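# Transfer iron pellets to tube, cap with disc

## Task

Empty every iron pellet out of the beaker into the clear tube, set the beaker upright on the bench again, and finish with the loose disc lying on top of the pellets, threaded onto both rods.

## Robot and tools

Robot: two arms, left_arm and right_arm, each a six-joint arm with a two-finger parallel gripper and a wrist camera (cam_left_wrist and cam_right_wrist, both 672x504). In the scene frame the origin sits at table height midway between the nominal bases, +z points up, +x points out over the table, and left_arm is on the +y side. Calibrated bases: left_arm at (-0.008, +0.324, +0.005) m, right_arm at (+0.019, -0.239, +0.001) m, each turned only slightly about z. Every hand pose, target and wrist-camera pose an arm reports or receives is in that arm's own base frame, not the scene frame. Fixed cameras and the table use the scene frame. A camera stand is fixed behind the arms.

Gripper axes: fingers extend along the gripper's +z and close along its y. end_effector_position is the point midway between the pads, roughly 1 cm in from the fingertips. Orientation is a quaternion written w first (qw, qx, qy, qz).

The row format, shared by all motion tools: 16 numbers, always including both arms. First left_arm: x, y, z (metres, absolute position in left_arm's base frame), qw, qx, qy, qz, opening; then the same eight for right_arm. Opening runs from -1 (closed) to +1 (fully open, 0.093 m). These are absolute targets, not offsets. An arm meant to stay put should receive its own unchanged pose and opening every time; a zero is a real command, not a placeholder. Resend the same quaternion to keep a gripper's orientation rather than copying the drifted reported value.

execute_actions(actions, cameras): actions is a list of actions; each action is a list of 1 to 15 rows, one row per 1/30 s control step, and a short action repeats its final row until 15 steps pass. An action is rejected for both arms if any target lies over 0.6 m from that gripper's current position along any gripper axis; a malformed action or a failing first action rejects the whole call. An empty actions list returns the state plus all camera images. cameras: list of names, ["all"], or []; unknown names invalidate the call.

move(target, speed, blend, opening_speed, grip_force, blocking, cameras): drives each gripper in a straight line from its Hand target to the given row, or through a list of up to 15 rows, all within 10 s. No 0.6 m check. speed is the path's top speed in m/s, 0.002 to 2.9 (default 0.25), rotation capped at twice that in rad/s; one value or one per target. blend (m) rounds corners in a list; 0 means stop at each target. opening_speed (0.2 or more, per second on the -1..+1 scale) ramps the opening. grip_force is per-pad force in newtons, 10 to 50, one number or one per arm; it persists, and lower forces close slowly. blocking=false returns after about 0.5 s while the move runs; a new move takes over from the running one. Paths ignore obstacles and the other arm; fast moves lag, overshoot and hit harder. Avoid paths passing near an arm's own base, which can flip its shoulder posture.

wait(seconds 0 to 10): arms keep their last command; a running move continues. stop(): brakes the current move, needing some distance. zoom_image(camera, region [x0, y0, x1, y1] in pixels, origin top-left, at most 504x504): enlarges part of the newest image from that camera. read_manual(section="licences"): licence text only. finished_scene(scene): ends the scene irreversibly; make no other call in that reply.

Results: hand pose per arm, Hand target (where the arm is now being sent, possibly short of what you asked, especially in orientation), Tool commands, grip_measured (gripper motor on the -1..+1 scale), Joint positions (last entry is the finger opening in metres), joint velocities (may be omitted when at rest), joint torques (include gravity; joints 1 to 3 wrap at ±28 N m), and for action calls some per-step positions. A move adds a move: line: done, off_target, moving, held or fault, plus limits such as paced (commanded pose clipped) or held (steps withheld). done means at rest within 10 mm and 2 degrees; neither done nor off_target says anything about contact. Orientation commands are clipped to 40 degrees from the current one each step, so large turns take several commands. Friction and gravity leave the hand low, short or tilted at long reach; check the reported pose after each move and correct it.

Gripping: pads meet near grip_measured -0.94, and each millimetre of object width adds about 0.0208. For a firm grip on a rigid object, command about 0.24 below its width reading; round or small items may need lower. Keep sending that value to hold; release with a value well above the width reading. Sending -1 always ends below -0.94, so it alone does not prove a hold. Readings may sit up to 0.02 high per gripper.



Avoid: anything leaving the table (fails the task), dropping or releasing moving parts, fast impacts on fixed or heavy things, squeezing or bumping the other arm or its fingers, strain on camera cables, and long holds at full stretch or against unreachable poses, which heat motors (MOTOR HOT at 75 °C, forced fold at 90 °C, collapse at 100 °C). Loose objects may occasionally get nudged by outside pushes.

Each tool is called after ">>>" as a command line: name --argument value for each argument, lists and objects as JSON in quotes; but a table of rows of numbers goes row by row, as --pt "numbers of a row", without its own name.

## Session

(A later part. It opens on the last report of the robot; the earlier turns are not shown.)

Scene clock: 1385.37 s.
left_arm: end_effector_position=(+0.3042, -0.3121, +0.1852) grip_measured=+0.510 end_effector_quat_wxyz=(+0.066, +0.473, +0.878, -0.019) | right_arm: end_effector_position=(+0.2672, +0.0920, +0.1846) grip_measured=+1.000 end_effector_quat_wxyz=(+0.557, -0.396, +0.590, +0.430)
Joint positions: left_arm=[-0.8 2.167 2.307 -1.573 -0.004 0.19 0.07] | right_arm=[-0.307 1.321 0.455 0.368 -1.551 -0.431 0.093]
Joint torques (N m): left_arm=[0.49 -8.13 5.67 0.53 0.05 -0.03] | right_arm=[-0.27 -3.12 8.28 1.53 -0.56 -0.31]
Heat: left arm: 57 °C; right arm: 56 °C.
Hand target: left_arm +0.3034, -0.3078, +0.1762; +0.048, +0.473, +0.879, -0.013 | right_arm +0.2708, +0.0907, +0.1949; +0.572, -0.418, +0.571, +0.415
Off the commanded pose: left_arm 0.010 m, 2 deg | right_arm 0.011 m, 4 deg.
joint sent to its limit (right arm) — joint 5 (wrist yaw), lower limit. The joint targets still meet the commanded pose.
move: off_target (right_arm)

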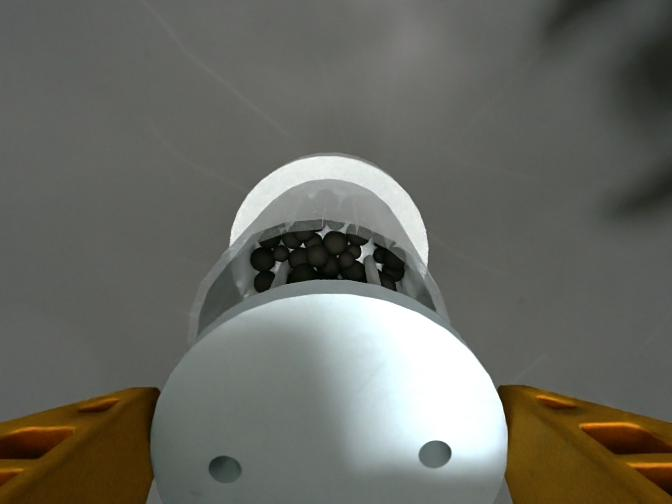

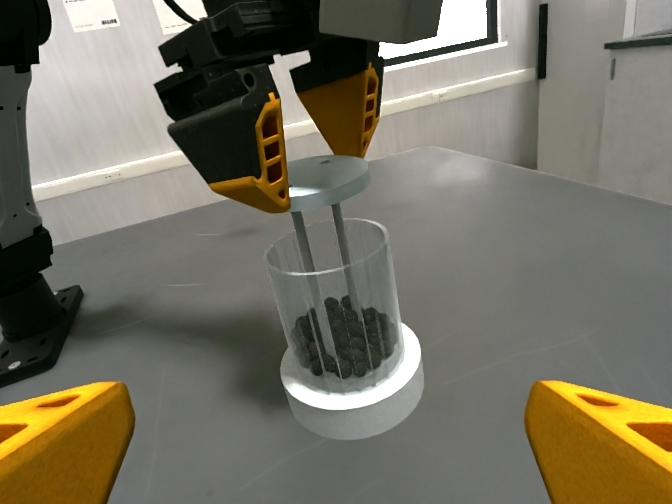

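>>> zoom_image --camera "cam_left_wrist" --region '[265, 250, 305, 290]'

>>> zoom_image --camera "cam_left_wrist" --region '[355, 250, 395, 290]'

>>> zoom_image --camera "cam_left_wrist" --region '[200, 440, 250, 490]'

>>> zoom_image --camera "cam_left_wrist" --region '[410, 430, 460, 480]'

Scaled by 12.600.

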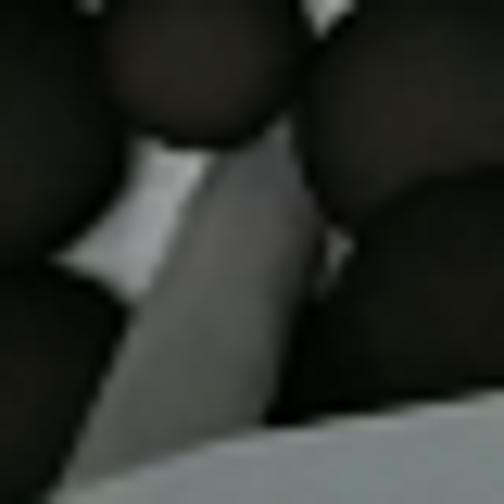

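Scaled by 12.600.

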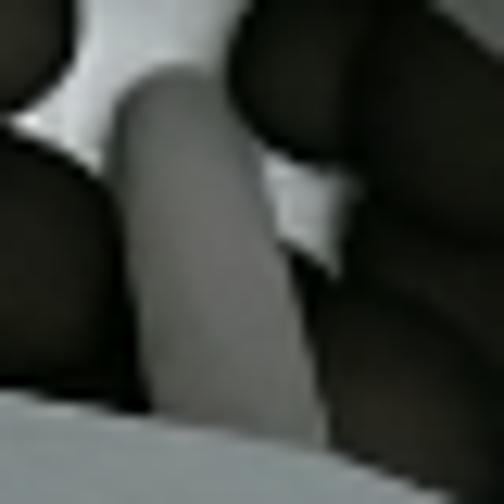

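Scaled by 10.080.

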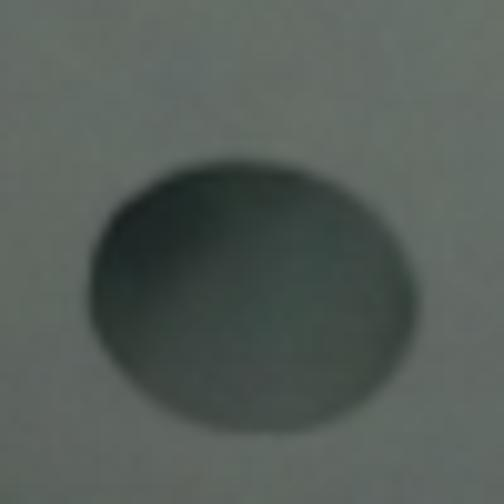

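Scaled by 10.080.

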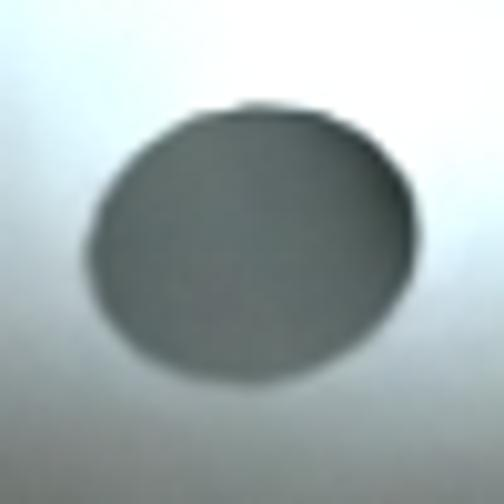

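>>> move --pt "0.3065 -0.3049 0.184 0.048 0.474 0.8805 -0.004 0.3 0.271 0.0905 0.195 0.571 -0.42 0.569 0.417 1" --pt "0.3050 -0.3064 0.174 0.048 0.474 0.8805 -0.012 0.3 0.271 0.0905 0.195 0.571 -0.42 0.569 0.417 1" --speed 0.06 --cameras '["all"]'

>>> zoom_image --camera "cam_right_wrist" --region '[280, 150, 380, 250]'

>>> zoom_image --camera "cam_left_wrist" --region '[265, 250, 305, 290]'

>>> zoom_image --camera "cam_left_wrist" --region '[360, 250, 400, 290]'

Scene clock: 1420.77 s.
left_arm: end_effector_position=(+0.3026, -0.3098, +0.1802) grip_measured=+0.510 end_effector_quat_wxyz=(+0.057, +0.474, +0.879, -0.015) | right_arm: end_effector_position=(+0.2672, +0.0920, +0.1846) grip_measured=+1.000 end_effector_quat_wxyz=(+0.557, -0.396, +0.590, +0.430)
Joint positions: left_arm=[-0.8 2.167 2.288 -1.573 -0.006 0.19 0.07] | right_arm=[-0.307 1.321 0.455 0.368 -1.551 -0.431 0.093]
Joint torques (N m): left_arm=[0.92 -8.39 6.02 0.59 0.07 0.03] | right_arm=[-0.28 -3.14 8.28 1.53 -0.56 -0.31]
Heat: left arm: 56 °C; right arm: 56 °C.
Hand target: left_arm +0.3049, -0.3063, +0.1740; +0.048, +0.473, +0.879, -0.012 | right_arm +0.2708, +0.0907, +0.1949; +0.572, -0.418, +0.571, +0.415
Off the commanded pose: left_arm 0.007 m, 1 deg | right_arm 0.011 m, 4 deg.
joint sent to its limit (right arm) — joint 5 (wrist yaw), lower limit. The joint targets still meet the commanded pose.
move: off_target (right_arm)

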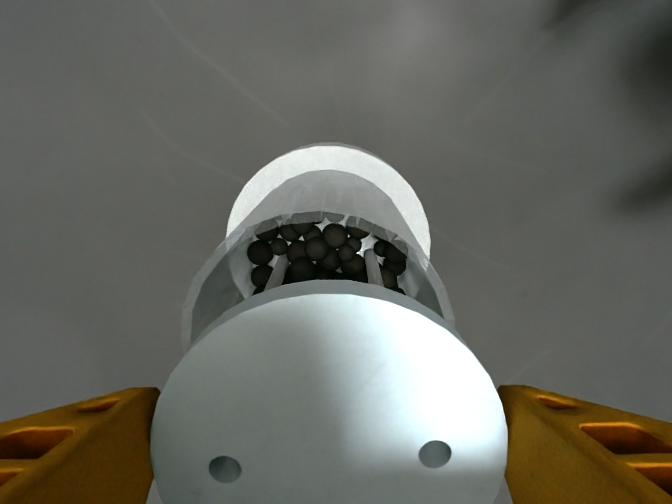

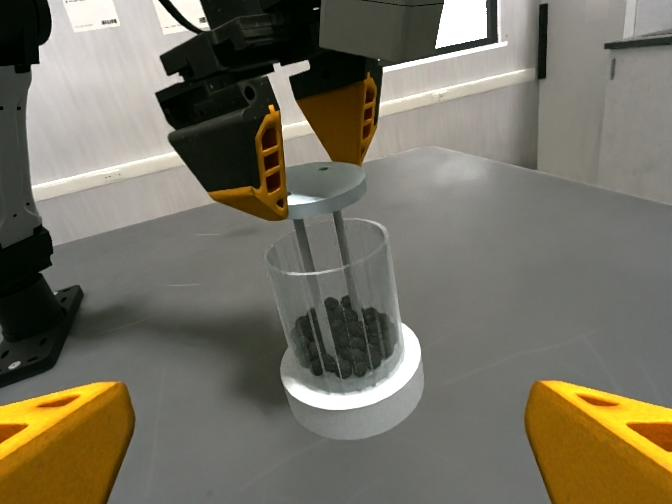

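Scaled by 5.040.

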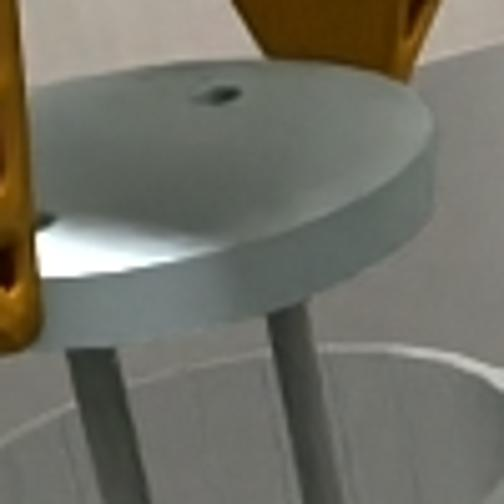

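Scaled by 12.600.

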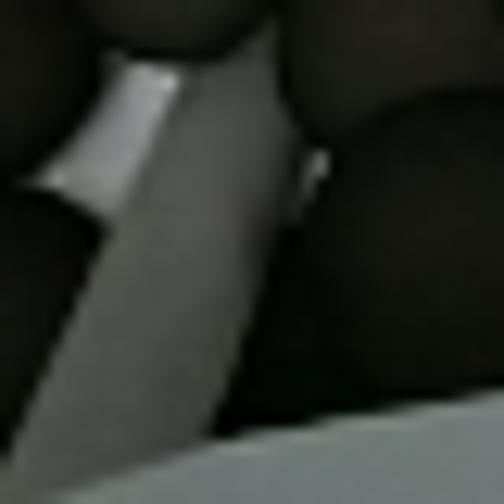

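Scaled by 12.600.

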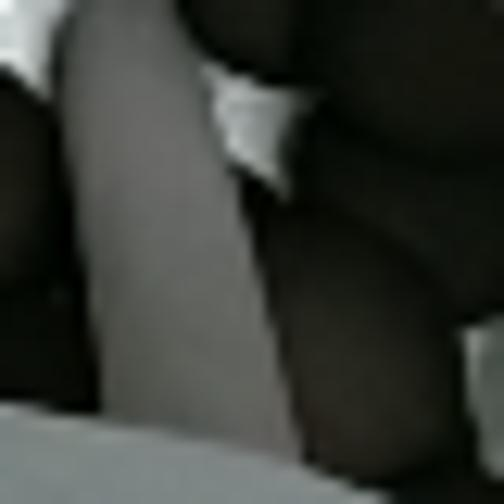

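>>> move --pt "0.3085 -0.3035 0.186 0.048 0.474 0.8805 -0.004 0.3 0.271 0.0905 0.195 0.571 -0.42 0.569 0.417 1" --pt "0.3085 -0.3035 0.179 0.048 0.474 0.8805 -0.014 0.3 0.271 0.0905 0.195 0.571 -0.42 0.569 0.417 1" --speed 0.06

Scene clock: 1436.40 s.
left_arm: end_effector_position=(+0.3069, -0.3055, +0.1802) grip_measured=+0.510 end_effector_quat_wxyz=(+0.058, +0.471, +0.880, -0.014) | right_arm: end_effector_position=(+0.2672, +0.0920, +0.1846) grip_measured=+1.000 end_effector_quat_wxyz=(+0.557, -0.396, +0.590, +0.430)
Joint positions: left_arm=[-0.786 2.167 2.288 -1.573 -0.006 0.197 0.07] | right_arm=[-0.307 1.321 0.455 0.368 -1.551 -0.431 0.093]
Joint torques (N m): left_arm=[0.72 -8.38 7.69 0.49 0.11 0.1] | right_arm=[-0.27 -3.12 8.29 1.53 -0.56 -0.31]
Heat: left arm: 56 °C; right arm: 56 °C.
Hand target: left_arm +0.3084, -0.3035, +0.1788; +0.051, +0.473, +0.879, -0.015 | right_arm +0.2708, +0.0907, +0.1949; +0.572, -0.418, +0.571, +0.415
Off the commanded pose: left_arm 0.003 m, 1 deg | right_arm 0.011 m, 4 deg.
joint sent to its limit (left arm) — joint 4 (wrist pitch), lower limit. The joint targets still meet the commanded pose.
joint sent to its limit (right arm) — joint 5 (wrist yaw), lower limit. The joint targets still meet the commanded pose.
move: off_target (right_arm)

>>> wait --seconds 0 --cameras '["all"]'

>>> zoom_image --camera "cam_left_wrist" --region '[275, 250, 315, 290]'

>>> zoom_image --camera "cam_left_wrist" --region '[370, 250, 410, 290]'

>>> zoom_image --camera "cam_right_wrist" --region '[280, 150, 380, 250]'

Scene clock: 1444.90 s.
left_arm: end_effector_position=(+0.3072, -0.3052, +0.1802) grip_measured=+0.510 end_effector_quat_wxyz=(+0.058, +0.470, +0.880, -0.014) | right_arm: end_effector_position=(+0.2672, +0.0920, +0.1846) grip_measured=+1.000 end_effector_quat_wxyz=(+0.557, -0.396, +0.590, +0.430)
Joint positions: left_arm=[-0.785 2.167 2.288 -1.573 -0.006 0.197 0.07] | right_arm=[-0.307 1.321 0.455 0.368 -1.551 -0.431 0.093]
Joint torques (N m): left_arm=[0.66 -8.4 7.73 0.48 0.12 0.08] | right_arm=[-0.28 -3.12 8.29 1.53 -0.56 -0.31]
Heat: left arm: 56 °C; right arm: 56 °C.
Hand target: left_arm +0.3084, -0.3035, +0.1788; +0.051, +0.473, +0.879, -0.015 | right_arm +0.2708, +0.0907, +0.1949; +0.572, -0.418, +0.571, +0.415
Tool commands: left_gripper/opening=+0.3 right_gripper/opening=+1.0
Off the commanded pose: left_arm 0.003 m, 1 deg | right_arm 0.011 m, 4 deg.

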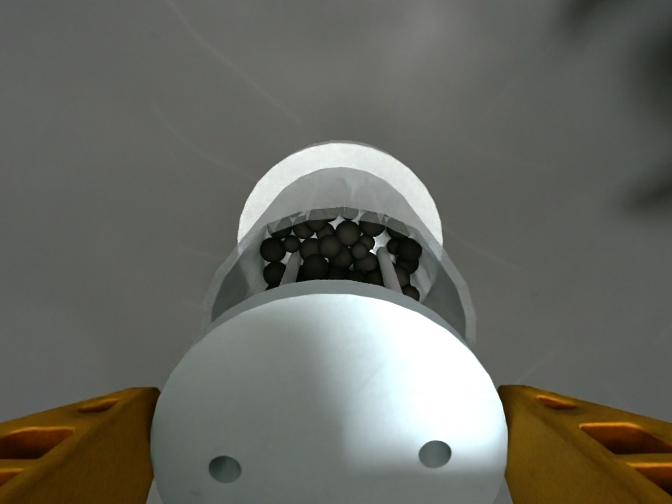

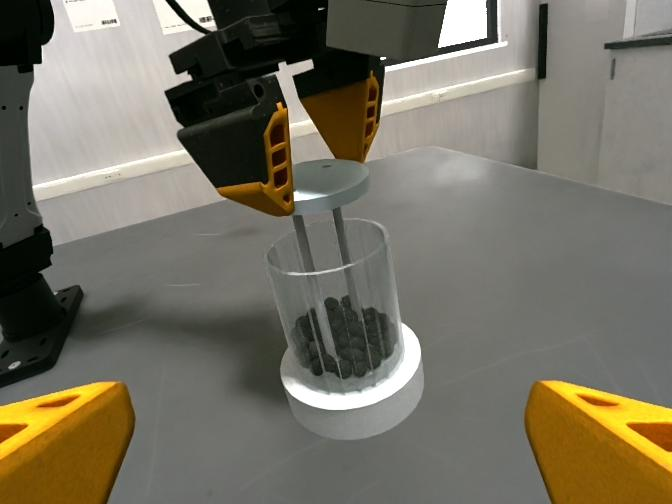

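Scaled by 12.600.

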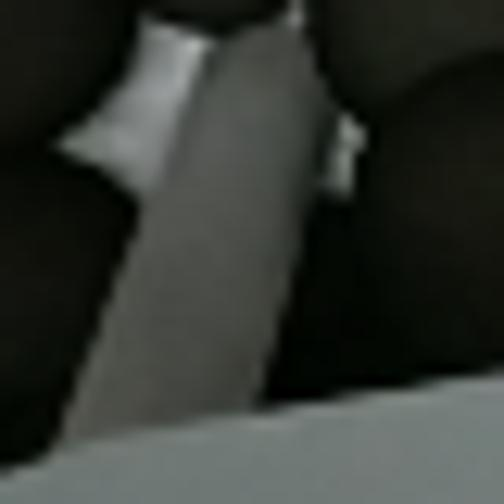

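Scaled by 12.600.

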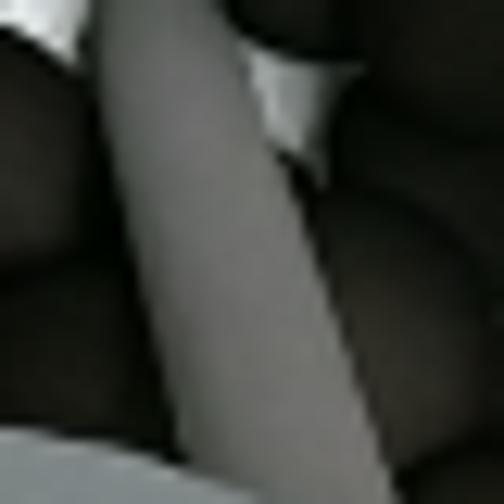

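Scaled by 5.040.

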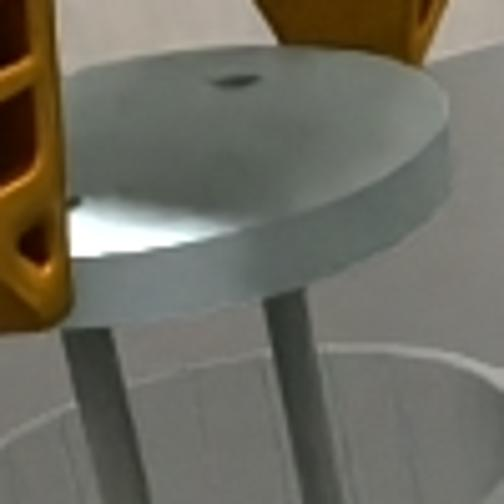

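>>> move --pt "0.3090 -0.3090 0.215 0.052 0.474 0.8800 -0.021 0.3 0.271 0.0905 0.195 0.571 -0.42 0.569 0.417 1" --pt "0.3080 -0.3080 0.185 0.052 0.474 0.8800 -0.018 0.3 0.271 0.0905 0.195 0.571 -0.42 0.569 0.417 1" --pt "0.3070 -0.3070 0.179 0.052 0.474 0.8800 -0.015 0.3 0.271 0.0905 0.195 0.571 -0.42 0.569 0.417 1" --speed 0.08

Scene clock: 1476.20 s.
left_arm: end_effector_position=(+0.3095, -0.3083, +0.1859) grip_measured=+0.510 end_effector_quat_wxyz=(+0.068, +0.470, +0.880, -0.019) | right_arm: end_effector_position=(+0.2672, +0.0920, +0.1846) grip_measured=+1.000 end_effector_quat_wxyz=(+0.557, -0.396, +0.590, +0.430)
Joint positions: left_arm=[-0.785 2.171 2.315 -1.574 -0.003 0.197 0.07] | right_arm=[-0.307 1.321 0.455 0.368 -1.551 -0.431 0.093]
Joint torques (N m): left_arm=[-0.18 -8.36 6.05 0.54 0.07 -0.01] | right_arm=[-0.27 -3.12 8.29 1.53 -0.56 -0.31]
Heat: left arm: 57 °C; right arm: 56 °C.
Hand target: left_arm +0.3069, -0.3069, +0.1790; +0.053, +0.474, +0.879, -0.015 | right_arm +0.2708, +0.0907, +0.1949; +0.572, -0.418, +0.571, +0.415
Off the commanded pose: left_arm 0.007 m, 2 deg | right_arm 0.011 m, 4 deg.
joint sent to its limit (left arm) — joint 4 (wrist pitch), lower limit. The joint targets still meet the commanded pose.
joint sent to its limit (right arm) — joint 5 (wrist yaw), lower limit. The joint targets still meet the commanded pose.
move: off_target (right_arm)

>>> move --pt "0.3035 -0.3095 0.180 0.052 0.478 0.8770 -0.019 0.3 0.271 0.0905 0.195 0.571 -0.42 0.569 0.417 1" --pt "0.3065 -0.3065 0.179 0.052 0.474 0.8800 -0.015 0.3 0.271 0.0905 0.195 0.571 -0.42 0.569 0.417 1" --speed 0.06

Scene clock: 1482.70 s.
left_arm: end_effector_position=(+0.3095, -0.3083, +0.1859) grip_measured=+0.510 end_effector_quat_wxyz=(+0.068, +0.470, +0.880, -0.019) | right_arm: end_effector_position=(+0.2672, +0.0920, +0.1846) grip_measured=+1.000 end_effector_quat_wxyz=(+0.557, -0.396, +0.590, +0.430)
Joint positions: left_arm=[-0.785 2.171 2.315 -1.574 -0.003 0.197 0.07] | right_arm=[-0.307 1.321 0.455 0.368 -1.551 -0.431 0.093]
Joint torques (N m): left_arm=[-0.17 -8.53 5.75 0.54 0.07 -0.01] | right_arm=[-0.27 -3.12 8.28 1.53 -0.56 -0.31]
Heat: left arm: 58 °C; right arm: 56 °C.
Hand target: left_arm +0.3064, -0.3065, +0.1791; +0.053, +0.474, +0.879, -0.015 | right_arm +0.2708, +0.0907, +0.1949; +0.572, -0.418, +0.571, +0.415
Off the commanded pose: left_arm 0.008 m, 2 deg | right_arm 0.011 m, 4 deg.
joint sent to its limit (left arm) — joint 4 (wrist pitch), lower limit. The joint targets still meet the commanded pose.
joint sent to its limit (right arm) — joint 5 (wrist yaw), lower limit. The joint targets still meet the commanded pose.
move: off_target (right_arm)

>>> move --pt "0.3010 -0.3120 0.178 0.052 0.480 0.8760 -0.015 0.3 0.271 0.0905 0.195 0.571 -0.42 0.569 0.417 1" --pt "0.3060 -0.3070 0.178 0.052 0.476 0.8780 -0.015 0.3 0.271 0.0905 0.195 0.571 -0.42 0.569 0.417 1" --speed 0.06

Scene clock: 1489.47 s.
left_arm: end_effector_position=(+0.3047, -0.3117, +0.1841) grip_measured=+0.510 end_effector_quat_wxyz=(+0.064, +0.476, +0.877, -0.018) | right_arm: end_effector_position=(+0.2672, +0.0920, +0.1846) grip_measured=+1.000 end_effector_quat_wxyz=(+0.557, -0.396, +0.590, +0.430)
Joint positions: left_arm=[-0.798 2.171 2.308 -1.574 -0.003 0.197 0.07] | right_arm=[-0.307 1.321 0.455 0.368 -1.551 -0.431 0.093]
Joint torques (N m): left_arm=[0.98 -8.55 5.91 0.56 0.08 0.03] | right_arm=[-0.27 -3.12 8.28 1.53 -0.56 -0.31]
Heat: left arm: 59 °C; right arm: 56 °C.
Hand target: left_arm +0.3059, -0.3070, +0.1781; +0.052, +0.476, +0.878, -0.015 | right_arm +0.2708, +0.0907, +0.1949; +0.572, -0.418, +0.571, +0.415
Off the commanded pose: left_arm 0.008 m, 1 deg | right_arm 0.011 m, 4 deg.
joint sent to its limit (right arm) — joint 5 (wrist yaw), lower limit. The joint targets still meet the commanded pose.
move: off_target (right_arm)

>>> move --pt "0.3082 -0.3055 0.178 0.052 0.476 0.8780 -0.014 0.3 0.271 0.0905 0.195 0.571 -0.42 0.569 0.417 1" --pt "0.3079 -0.3052 0.178 0.052 0.476 0.8780 -0.014 0.3 0.271 0.0905 0.195 0.571 -0.42 0.569 0.417 1" --speed 0.06

Scene clock: 1501.53 s.
left_arm: end_effector_position=(+0.3074, -0.3090, +0.1841) grip_measured=+0.510 end_effector_quat_wxyz=(+0.064, +0.473, +0.879, -0.018) | right_arm: end_effector_position=(+0.2672, +0.0920, +0.1846) grip_measured=+1.000 end_effector_quat_wxyz=(+0.557, -0.396, +0.590, +0.430)
Joint positions: left_arm=[-0.789 2.171 2.308 -1.574 -0.003 0.199 0.07] | right_arm=[-0.307 1.321 0.455 0.368 -1.551 -0.431 0.093]
Joint torques (N m): left_arm=[0.66 -8.47 6.08 0.55 0.07 0.08] | right_arm=[-0.27 -3.12 8.28 1.53 -0.56 -0.31]
Heat: left arm: 61 °C; right arm: 56 °C.
Hand target: left_arm +0.3078, -0.3052, +0.1781; +0.052, +0.476, +0.878, -0.014 | right_arm +0.2708, +0.0907, +0.1949; +0.572, -0.418, +0.571, +0.415
Off the commanded pose: left_arm 0.007 m, 2 deg | right_arm 0.011 m, 4 deg.
joint sent to its limit (right arm) — joint 5 (wrist yaw), lower limit. The joint targets still meet the commanded pose.
move: off_target (right_arm)

>>> move --pt "0.3079 -0.3052 0.174 0.048 0.476 0.8780 -0.014 0.3 0.271 0.0905 0.195 0.571 -0.42 0.569 0.417 1" --pt "0.3081 -0.3050 0.166 0.046 0.476 0.8780 -0.014 0.3 0.271 0.0905 0.195 0.571 -0.42 0.569 0.417 1" --speed 0.04 --cameras '["all"]'

>>> zoom_image --camera "cam_right_wrist" --region '[280, 150, 380, 250]'

Scene clock: 1508.63 s.
left_arm: end_effector_position=(+0.3053, -0.3060, +0.1758) grip_measured=+0.510 end_effector_quat_wxyz=(+0.052, +0.473, +0.879, -0.016) | right_arm: end_effector_position=(+0.2672, +0.0920, +0.1846) grip_measured=+1.000 end_effector_quat_wxyz=(+0.557, -0.396, +0.590, +0.430)
Joint positions: left_arm=[-0.786 2.168 2.272 -1.566 0.001 0.2 0.07] | right_arm=[-0.307 1.321 0.455 0.368 -1.551 -0.431 0.093]
Joint torques (N m): left_arm=[0.58 -8.79 3.97 0.82 0.05 0.09] | right_arm=[-0.27 -3.12 8.29 1.53 -0.56 -0.31]
Heat: left arm: 61 °C; right arm: 57 °C.
Hand target: left_arm +0.3080, -0.3049, +0.1660; +0.045, +0.476, +0.878, -0.014 | right_arm +0.2708, +0.0907, +0.1949; +0.572, -0.418, +0.571, +0.415
Off the commanded pose: left_arm 0.010 m, 1 deg | right_arm 0.011 m, 4 deg.
joint sent to its limit (right arm) — joint 5 (wrist yaw), lower limit. The joint targets still meet the commanded pose.
move: off_target (right_arm)

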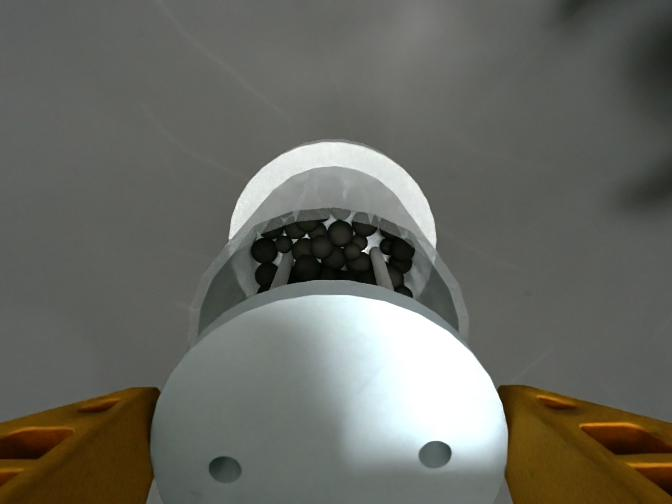

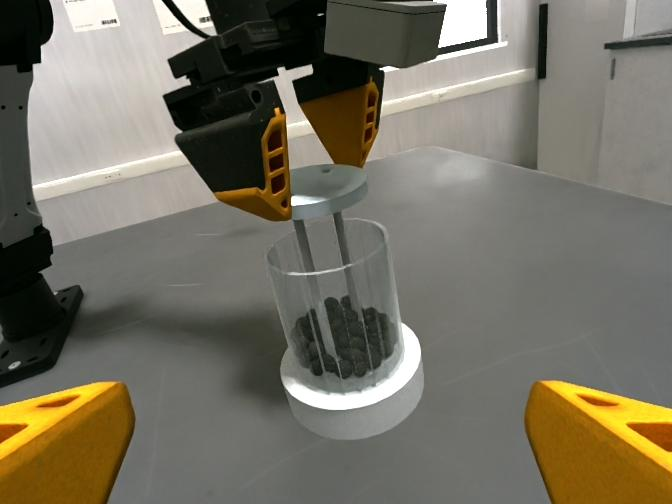

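Scaled by 5.040.

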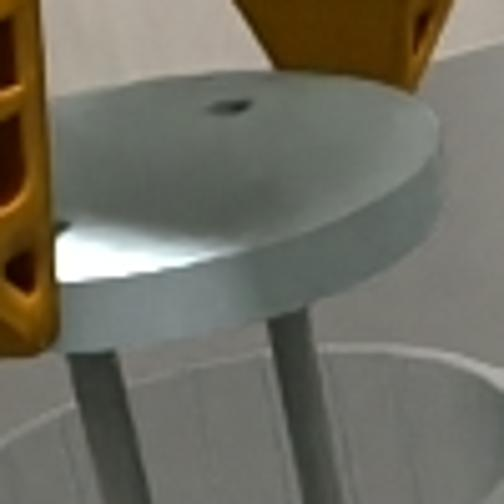

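>>> move --pt "0.3108 -0.3077 0.215 0.050 0.476 0.8780 -0.014 0.3 0.271 0.0905 0.195 0.571 -0.42 0.569 0.417 1" --pt "0.3108 -0.3077 0.179 0.050 0.476 0.8780 -0.014 0.3 0.271 0.0905 0.195 0.571 -0.42 0.569 0.417 1" --speed 0.08

>>> move --target '[0.3105,-0.3075,0.170,0.046,0.476,0.8780,-0.014,0.3,0.271,0.0905,0.195,0.571,-0.42,0.569,0.417,1]' --speed 0.04 --cameras '["all"]'

>>> zoom_image --camera "cam_right_wrist" --region '[280, 150, 380, 250]'

Scene clock: 1525.57 s.
left_arm: end_effector_position=(+0.3109, -0.3117, +0.1853) grip_measured=+0.510 end_effector_quat_wxyz=(+0.070, +0.472, +0.878, -0.021) | right_arm: end_effector_position=(+0.2672, +0.0920, +0.1846) grip_measured=+1.000 end_effector_quat_wxyz=(+0.557, -0.396, +0.590, +0.430)
Joint positions: left_arm=[-0.786 2.182 2.33 -1.573 0.001 0.2 0.07] | right_arm=[-0.307 1.321 0.455 0.368 -1.551 -0.431 0.093]
Joint torques (N m): left_arm=[0.5 -8.51 6.08 0.54 0.03 0.07] | right_arm=[-0.27 -3.12 8.29 1.53 -0.56 -0.31]
Heat: left arm: 61 °C; right arm: 57 °C.
Hand target: left_arm +0.3107, -0.3075, +0.1789; +0.056, +0.476, +0.878, -0.016 | right_arm +0.2708, +0.0907, +0.1949; +0.572, -0.418, +0.571, +0.415
Off the commanded pose: left_arm 0.007 m, 2 deg | right_arm 0.011 m, 4 deg.
joint sent to its limit (left arm) — joint 4 (wrist pitch), lower limit. The joint targets still meet the commanded pose.
joint sent to its limit (right arm) — joint 5 (wrist yaw), lower limit. The joint targets still meet the commanded pose.
move: off_target (right_arm)

Scene clock: 1526.30 s.
left_arm: end_effector_position=(+0.3094, -0.3101, +0.1775) grip_measured=+0.510 end_effector_quat_wxyz=(+0.058, +0.473, +0.879, -0.018) | right_arm: end_effector_position=(+0.2672, +0.0920, +0.1846) grip_measured=+1.000 end_effector_quat_wxyz=(+0.557, -0.396, +0.590, +0.430)
Joint positions: left_arm=[-0.786 2.19 2.313 -1.573 0.001 0.201 0.07] | right_arm=[-0.307 1.321 0.455 0.368 -1.551 -0.431 0.093]
Joint torques (N m): left_arm=[0.54 -8.38 5.9 0.58 0.07 0.08] | right_arm=[-0.27 -3.12 8.29 1.53 -0.56 -0.31]
Heat: left arm: 61 °C; right arm: 57 °C.
Hand target: left_arm +0.3104, -0.3074, +0.1701; +0.046, +0.476, +0.878, -0.014 | right_arm +0.2708, +0.0907, +0.1949; +0.572, -0.418, +0.571, +0.415
Off the commanded pose: left_arm 0.008 m, 1 deg | right_arm 0.011 m, 4 deg.
joint sent to its limit (right arm) — joint 5 (wrist yaw), lower limit. The joint targets still meet the commanded pose.
move: off_target (right_arm)

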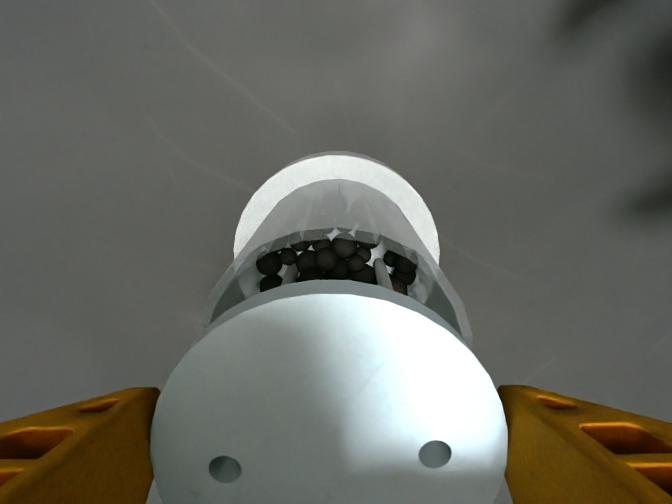

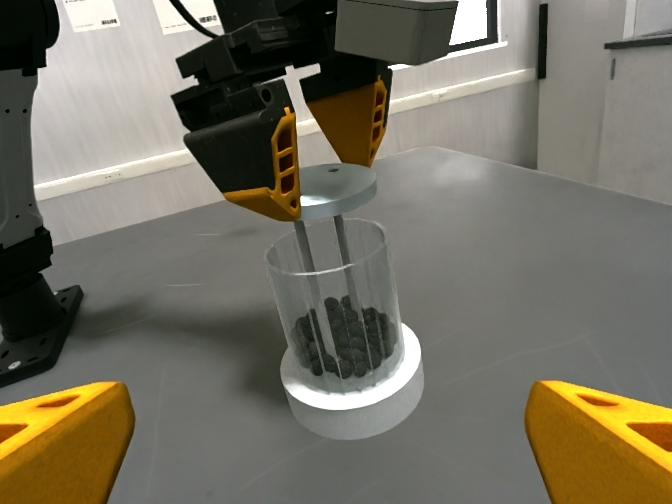

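Scaled by 5.040.

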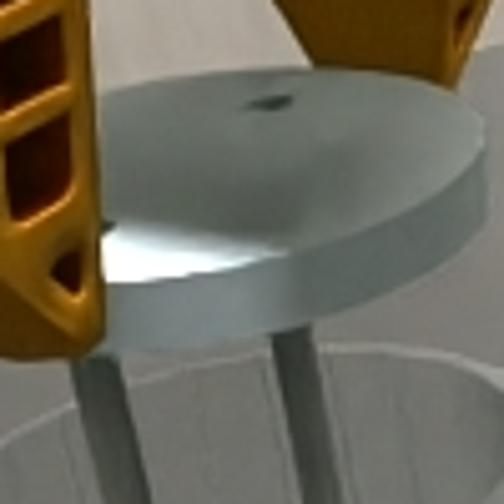

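>>> move --target '[0.3082,-0.3054,0.178,0.047,0.477,0.8775,-0.014,0.3,0.271,0.0905,0.195,0.571,-0.42,0.569,0.417,1]' --speed 0.03

Scene clock: 1533.60 s.
left_arm: end_effector_position=(+0.3094, -0.3101, +0.1775) grip_measured=+0.510 end_effector_quat_wxyz=(+0.058, +0.474, +0.879, -0.018) | right_arm: end_effector_position=(+0.2672, +0.0920, +0.1846) grip_measured=+1.000 end_effector_quat_wxyz=(+0.557, -0.396, +0.590, +0.430)
Joint positions: left_arm=[-0.786 2.19 2.313 -1.573 0.001 0.202 0.07] | right_arm=[-0.307 1.321 0.455 0.368 -1.551 -0.431 0.093]
Joint torques (N m): left_arm=[0.51 -9.77 6.02 0.49 0.05 0.08] | right_arm=[-0.27 -3.12 8.29 1.53 -0.56 -0.31]
Heat: left arm: 59 °C; right arm: 57 °C.
Hand target: left_arm +0.3081, -0.3053, +0.1778; +0.051, +0.477, +0.877, -0.015 | right_arm +0.2708, +0.0907, +0.1949; +0.572, -0.418, +0.571, +0.415
Off the commanded pose: left_arm 0.005 m, 1 deg | right_arm 0.011 m, 4 deg.
joint sent to its limit (left arm) — joint 4 (wrist pitch), lower limit. The joint targets still meet the commanded pose.
joint sent to its limit (right arm) — joint 5 (wrist yaw), lower limit. The joint targets still meet the commanded pose.
move: off_target (right_arm)

>>> move --target '[0.3073,-0.3045,0.178,0.047,0.477,0.8775,-0.014,0.3,0.271,0.0905,0.195,0.571,-0.42,0.569,0.417,1]' --speed 0.03

>>> move --target '[0.3067,-0.3039,0.178,0.047,0.477,0.8775,-0.014,0.3,0.271,0.0905,0.195,0.571,-0.42,0.569,0.417,1]' --speed 0.03

Scene clock: 1541.10 s.
left_arm: end_effector_position=(+0.3094, -0.3101, +0.1775) grip_measured=+0.510 end_effector_quat_wxyz=(+0.058, +0.474, +0.879, -0.018) | right_arm: end_effector_position=(+0.2672, +0.0920, +0.1846) grip_measured=+1.000 end_effector_quat_wxyz=(+0.557, -0.396, +0.590, +0.430)
Joint positions: left_arm=[-0.786 2.19 2.313 -1.573 0.001 0.202 0.07] | right_arm=[-0.307 1.321 0.455 0.368 -1.551 -0.431 0.093]
Joint torques (N m): left_arm=[0.5 -10.1 5.49 0.49 0.05 0.08] | right_arm=[-0.27 -3.11 8.28 1.53 -0.56 -0.31]
Heat: left arm: 59 °C; right arm: 57 °C.
Hand target: left_arm +0.3073, -0.3044, +0.1779; +0.050, +0.477, +0.877, -0.015 | right_arm +0.2708, +0.0907, +0.1949; +0.572, -0.418, +0.571, +0.415
Off the commanded pose: left_arm 0.006 m, 1 deg | right_arm 0.011 m, 4 deg.
joint sent to its limit (left arm) — joint 4 (wrist pitch), lower limit. The joint targets still meet the commanded pose.
joint sent to its limit (right arm) — joint 5 (wrist yaw), lower limit. The joint targets still meet the commanded pose.
move: off_target (right_arm)

Scene clock: 1541.80 s.
left_arm: end_effector_position=(+0.3093, -0.3100, +0.1772) grip_measured=+0.510 end_effector_quat_wxyz=(+0.057, +0.474, +0.879, -0.018) | right_arm: end_effector_position=(+0.2672, +0.0920, +0.1846) grip_measured=+1.000 end_effector_quat_wxyz=(+0.557, -0.396, +0.590, +0.430)
Joint positions: left_arm=[-0.786 2.19 2.311 -1.573 0.001 0.202 0.07] | right_arm=[-0.307 1.321 0.455 0.368 -1.551 -0.431 0.093]
Joint torques (N m): left_arm=[0.51 -10.28 5.24 0.5 0.04 0.09] | right_arm=[-0.27 -3.11 8.29 1.53 -0.56 -0.31]
Heat: left arm: 59 °C; right arm: 57 °C.
Hand target: left_arm +0.3067, -0.3039, +0.1779; +0.049, +0.477, +0.877, -0.015 | right_arm +0.2708, +0.0907, +0.1949; +0.572, -0.418, +0.571, +0.415
Off the commanded pose: left_arm 0.007 m, 1 deg | right_arm 0.011 m, 4 deg.
joint sent to its limit (left arm) — joint 4 (wrist pitch), lower limit. The joint targets still meet the commanded pose.
joint sent to its limit (right arm) — joint 5 (wrist yaw), lower limit. The joint targets still meet the commanded pose.
move: off_target (right_arm)

>>> move --pt "0.3094 -0.3066 0.215 0.048 0.477 0.8775 -0.014 0.3 0.271 0.0905 0.195 0.571 -0.42 0.569 0.417 1" --pt "0.3094 -0.3066 0.179 0.048 0.477 0.8775 -0.014 0.3 0.271 0.0905 0.195 0.571 -0.42 0.569 0.417 1" --speed 0.08

>>> move --target '[0.3088,-0.3062,0.172,0.046,0.477,0.8775,-0.014,0.3,0.271,0.0905,0.195,0.571,-0.42,0.569,0.417,1]' --speed 0.04

Scene clock: 1553.47 s.
left_arm: end_effector_position=(+0.3095, -0.3103, +0.1847) grip_measured=+0.510 end_effector_quat_wxyz=(+0.067, +0.473, +0.878, -0.020) | right_arm: end_effector_position=(+0.2672, +0.0920, +0.1846) grip_measured=+1.000 end_effector_quat_wxyz=(+0.557, -0.396, +0.590, +0.430)
Joint positions: left_arm=[-0.786 2.177 2.321 -1.574 0.001 0.202 0.07] | right_arm=[-0.307 1.321 0.455 0.368 -1.551 -0.431 0.093]
Joint torques (N m): left_arm=[0.47 -8.5 6.17 0.54 0.04 0.08] | right_arm=[-0.28 -3.12 8.28 1.53 -0.56 -0.31]
Heat: left arm: 60 °C; right arm: 57 °C.
Hand target: left_arm +0.3093, -0.3064, +0.1789; +0.054, +0.477, +0.877, -0.016 | right_arm +0.2708, +0.0907, +0.1949; +0.572, -0.418, +0.571, +0.415
Off the commanded pose: left_arm 0.007 m, 2 deg | right_arm 0.011 m, 4 deg.
joint sent to its limit (left arm) — joint 4 (wrist pitch), lower limit. The joint targets still meet the commanded pose.
joint sent to its limit (right arm) — joint 5 (wrist yaw), lower limit. The joint targets still meet the commanded pose.
move: off_target (right_arm)

Scene clock: 1554.17 s.
left_arm: end_effector_position=(+0.3080, -0.3087, +0.1807) grip_measured=+0.510 end_effector_quat_wxyz=(+0.060, +0.473, +0.879, -0.018) | right_arm: end_effector_position=(+0.2672, +0.0920, +0.1846) grip_measured=+1.000 end_effector_quat_wxyz=(+0.557, -0.396, +0.590, +0.430)
Joint positions: left_arm=[-0.786 2.177 2.306 -1.574 0.001 0.202 0.07] | right_arm=[-0.307 1.321 0.455 0.368 -1.551 -0.431 0.093]
Joint torques (N m): left_arm=[0.5 -8.08 5.98 0.57 0.06 0.08] | right_arm=[-0.27 -3.12 8.29 1.53 -0.56 -0.31]
Heat: left arm: 60 °C; right arm: 57 °C.
Hand target: left_arm +0.3087, -0.3061, +0.1721; +0.046, +0.477, +0.878, -0.014 | right_arm +0.2708, +0.0907, +0.1949; +0.572, -0.418, +0.571, +0.415
Off the commanded pose: left_arm 0.009 m, 2 deg | right_arm 0.011 m, 4 deg.
joint sent to its limit (right arm) — joint 5 (wrist yaw), lower limit. The joint targets still meet the commanded pose.
move: off_target (right_arm)

>>> move --target '[0.3095,-0.3069,0.164,0.046,0.477,0.8775,-0.014,0.3,0.271,0.0905,0.195,0.571,-0.42,0.569,0.417,1]' --speed 0.04 --cameras '["all"]'

>>> zoom_image --camera "cam_right_wrist" --region '[280, 150, 380, 250]'

Scene clock: 1561.43 s.
left_arm: end_effector_position=(+0.3068, -0.3076, +0.1687) grip_measured=+0.510 end_effector_quat_wxyz=(+0.048, +0.475, +0.879, -0.015) | right_arm: end_effector_position=(+0.2672, +0.0920, +0.1846) grip_measured=+1.000 end_effector_quat_wxyz=(+0.557, -0.396, +0.590, +0.430)
Joint positions: left_arm=[-0.786 2.177 2.258 -1.55 0.001 0.204 0.07] | right_arm=[-0.307 1.321 0.455 0.368 -1.551 -0.431 0.093]
Joint torques (N m): left_arm=[0.47 -8.85 5.9 0.68 0.05 0.06] | right_arm=[-0.27 -3.12 8.29 1.53 -0.56 -0.31]
Heat: left arm: 60 °C; right arm: 57 °C.
Hand target: left_arm +0.3095, -0.3068, +0.1641; +0.046, +0.477, +0.878, -0.014 | right_arm +0.2708, +0.0907, +0.1949; +0.572, -0.418, +0.571, +0.415
Off the commanded pose: left_arm 0.005 m, 0 deg | right_arm 0.011 m, 4 deg.
joint sent to its limit (right arm) — joint 5 (wrist yaw), lower limit. The joint targets still meet the commanded pose.
move: off_target (right_arm)

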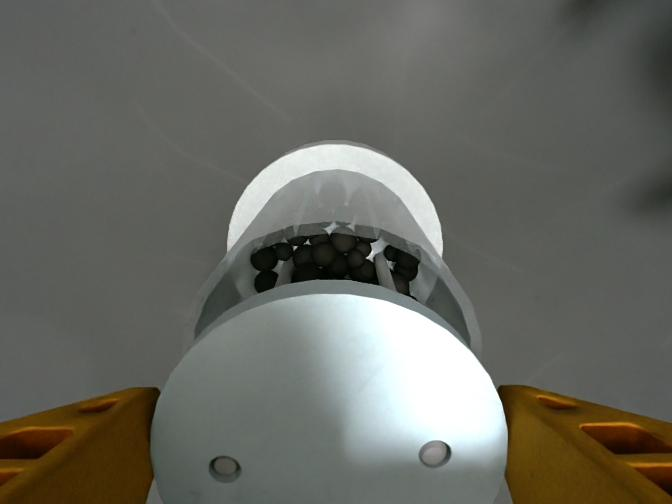

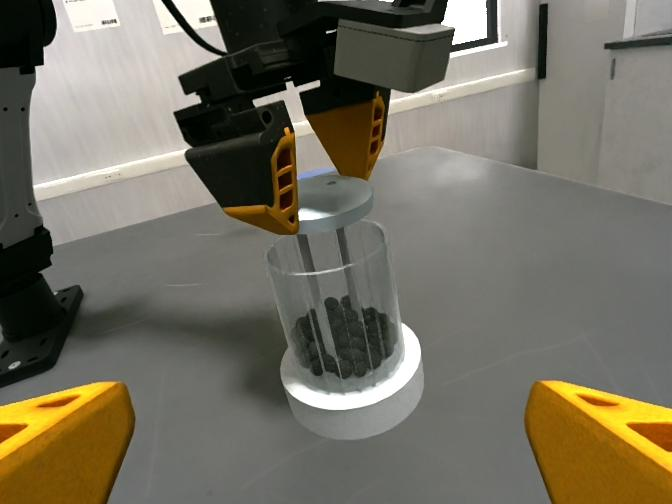

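Scaled by 5.040.

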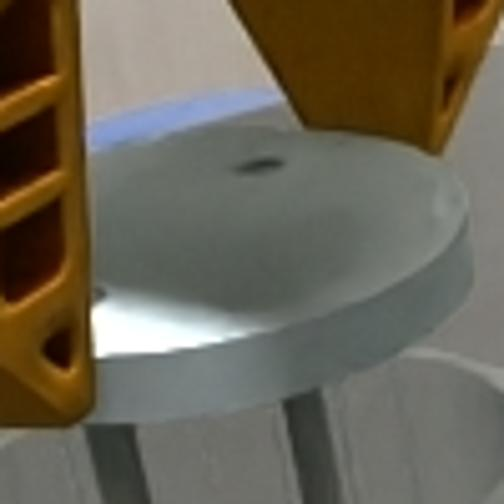

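>>> move --pt "0.3093 -0.3069 0.152 0.043 0.477 0.8775 -0.012 0.3 0.271 0.0905 0.195 0.571 -0.42 0.569 0.417 1" --pt "0.3090 -0.3069 0.140 0.036 0.477 0.878 -0.010 0.3 0.271 0.0905 0.195 0.571 -0.42 0.569 0.417 1" --speed 0.03 --cameras '["all"]'

Scene clock: 1573.10 s.
left_arm: end_effector_position=(+0.3074, -0.3078, +0.1439) grip_measured=+0.510 end_effector_quat_wxyz=(+0.036, +0.475, +0.879, -0.011) | right_arm: end_effector_position=(+0.2672, +0.0920, +0.1846) grip_measured=+1.000 end_effector_quat_wxyz=(+0.557, -0.396, +0.590, +0.430)
Joint positions: left_arm=[-0.786 2.177 2.158 -1.476 0 0.204 0.07] | right_arm=[-0.307 1.321 0.455 0.368 -1.551 -0.431 0.093]
Joint torques (N m): left_arm=[0.32 -9.51 5.24 0.68 0.03 0.03] | right_arm=[-0.27 -3.12 8.28 1.53 -0.56 -0.31]
Heat: left arm: 61 °C; right arm: 57 °C.
Hand target: left_arm +0.3090, -0.3068, +0.1400; +0.036, +0.477, +0.878, -0.010 | right_arm +0.2708, +0.0907, +0.1949; +0.572, -0.418, +0.571, +0.415
Off the commanded pose: left_arm 0.004 m, 0 deg | right_arm 0.011 m, 4 deg.
joint sent to its limit (right arm) — joint 5 (wrist yaw), lower limit. The joint targets still meet the commanded pose.
move: off_target (right_arm)

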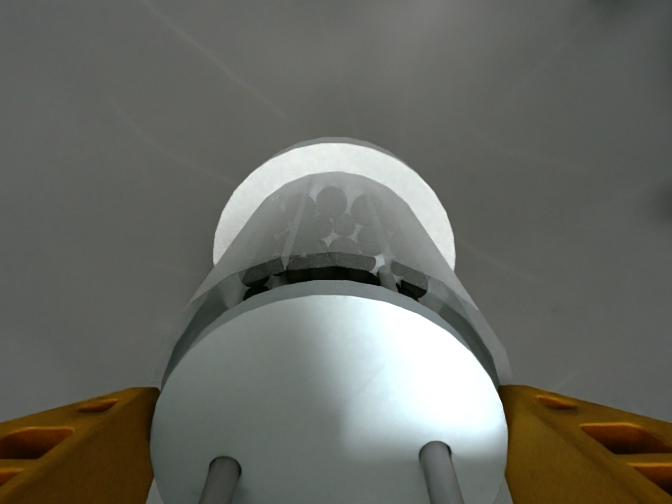

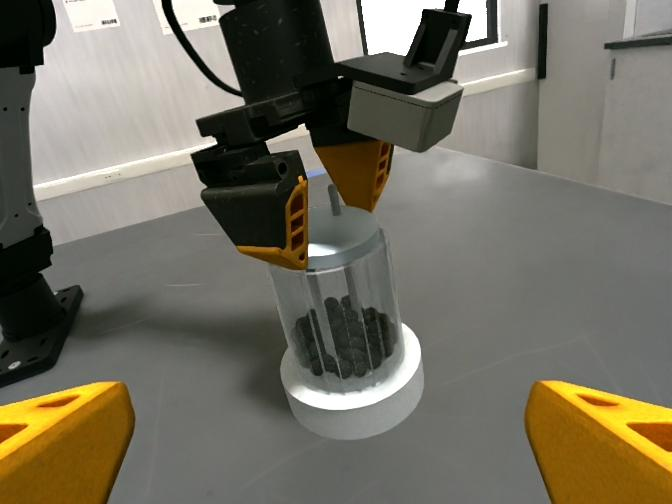

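>>> move --target '[0.3088,-0.3069,0.129,0.032,0.477,0.878,-0.010,0.3,0.271,0.0905,0.195,0.571,-0.42,0.569,0.417,1]' --speed 0.03

>>> wait --seconds 0 --cameras '["cam_right_wrist"]'

>>> zoom_image --camera "cam_right_wrist" --region '[230, 170, 430, 320]'

Scene clock: 1584.63 s.
left_arm: end_effector_position=(+0.3075, -0.3077, +0.1407) grip_measured=+0.510 end_effector_quat_wxyz=(+0.039, +0.475, +0.879, -0.012) | right_arm: end_effector_position=(+0.2672, +0.0920, +0.1846) grip_measured=+1.000 end_effector_quat_wxyz=(+0.557, -0.396, +0.590, +0.430)
Joint positions: left_arm=[-0.786 2.166 2.126 -1.449 0 0.205 0.07] | right_arm=[-0.307 1.321 0.455 0.368 -1.551 -0.431 0.093]
Joint torques (N m): left_arm=[0.32 -8.7 4.04 0.8 0.07 0.03] | right_arm=[-0.28 -3.11 8.28 1.53 -0.56 -0.31]
Heat: left arm: 61 °C; right arm: 57 °C.
Hand target: left_arm +0.3086, -0.3067, +0.1291; +0.032, +0.477, +0.878, -0.010 | right_arm +0.2708, +0.0907, +0.1949; +0.572, -0.418, +0.571, +0.415
Off the commanded pose: left_arm 0.012 m, 1 deg | right_arm 0.011 m, 4 deg.
joint sent to its limit (right arm) — joint 5 (wrist yaw), lower limit. The joint targets still meet the commanded pose.
move: off_target (left_arm, right_arm)

Scene clock: 1584.63 s.
left_arm: end_effector_position=(+0.3075, -0.3077, +0.1407) grip_measured=+0.510 end_effector_quat_wxyz=(+0.039, +0.475, +0.879, -0.012) | right_arm: end_effector_position=(+0.2672, +0.0920, +0.1846) grip_measured=+1.000 end_effector_quat_wxyz=(+0.557, -0.396, +0.590, +0.430)
Joint positions: left_arm=[-0.786 2.166 2.126 -1.449 0 0.205 0.07] | right_arm=[-0.307 1.321 0.455 0.368 -1.551 -0.431 0.093]
Joint torques (N m): left_arm=[0.32 -8.7 4.04 0.8 0.07 0.03] | right_arm=[-0.28 -3.11 8.28 1.53 -0.56 -0.31]
Heat: left arm: 61 °C; right arm: 57 °C.
Hand target: left_arm +0.3086, -0.3067, +0.1291; +0.032, +0.477, +0.878, -0.010 | right_arm +0.2708, +0.0907, +0.1949; +0.572, -0.418, +0.571, +0.415
Tool commands: left_gripper/opening=+0.3 right_gripper/opening=+1.0
Off the commanded pose: left_arm 0.012 m, 1 deg | right_arm 0.011 m, 4 deg.
Images, in order (width x height): cam_right_wrist 672x504.

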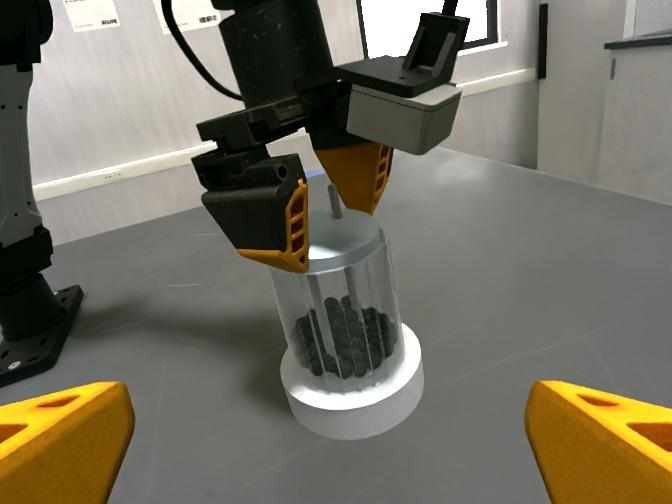

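Scaled by 2.520.

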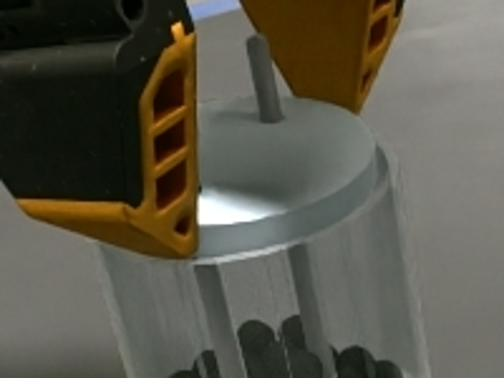

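>>> move --pt "0.3088 -0.3069 0.137 0.036 0.477 0.878 -0.010 0.3 0.271 0.0905 0.195 0.571 -0.42 0.569 0.417 1" --pt "0.3088 -0.3069 0.137 0.036 0.477 0.878 -0.010 0.72 0.271 0.0905 0.195 0.571 -0.42 0.569 0.417 1" --speed 0.03 --opening_speed 0.3 --cameras '["all"]'

Scene clock: 1592.60 s.
left_arm: end_effector_position=(+0.3086, -0.3069, +0.1409) grip_measured=+0.718 end_effector_quat_wxyz=(+0.040, +0.474, +0.879, -0.012) | right_arm: end_effector_position=(+0.2672, +0.0920, +0.1846) grip_measured=+1.000 end_effector_quat_wxyz=(+0.557, -0.396, +0.590, +0.430)
Joint positions: left_arm=[-0.783 2.166 2.127 -1.449 0 0.206 0.08] | right_arm=[-0.307 1.321 0.455 0.368 -1.551 -0.431 0.093]
Joint torques (N m): left_arm=[-0.06 -8.92 6.37 0.58 0.04 0.01] | right_arm=[-0.27 -3.11 8.29 1.54 -0.56 -0.31]
Heat: left arm: 62 °C; right arm: 57 °C.
Hand target: left_arm +0.3088, -0.3069, +0.1370; +0.036, +0.477, +0.878, -0.010 | right_arm +0.2708, +0.0907, +0.1949; +0.572, -0.418, +0.571, +0.415
Off the commanded pose: left_arm 0.004 m, 1 deg | right_arm 0.011 m, 4 deg.
joint sent to its limit (right arm) — joint 5 (wrist yaw), lower limit. The joint targets still meet the commanded pose.
move: off_target (right_arm)

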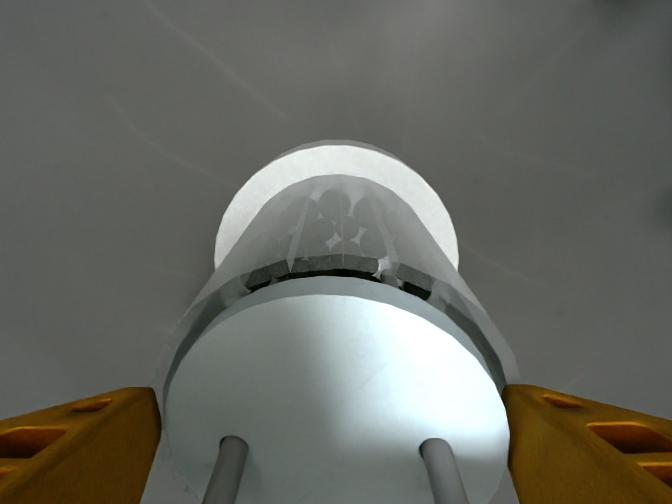

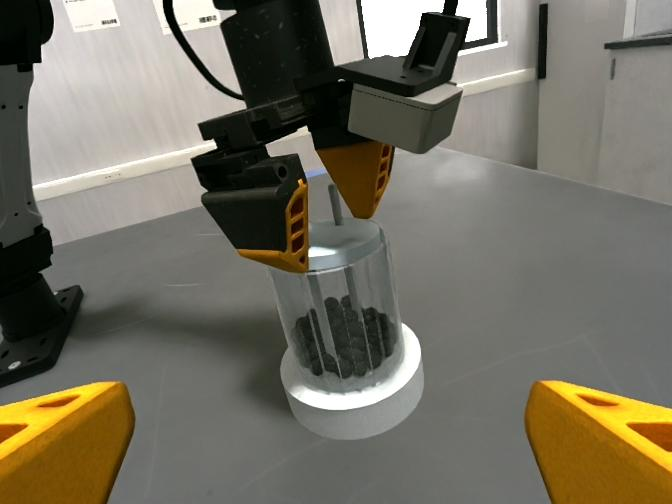

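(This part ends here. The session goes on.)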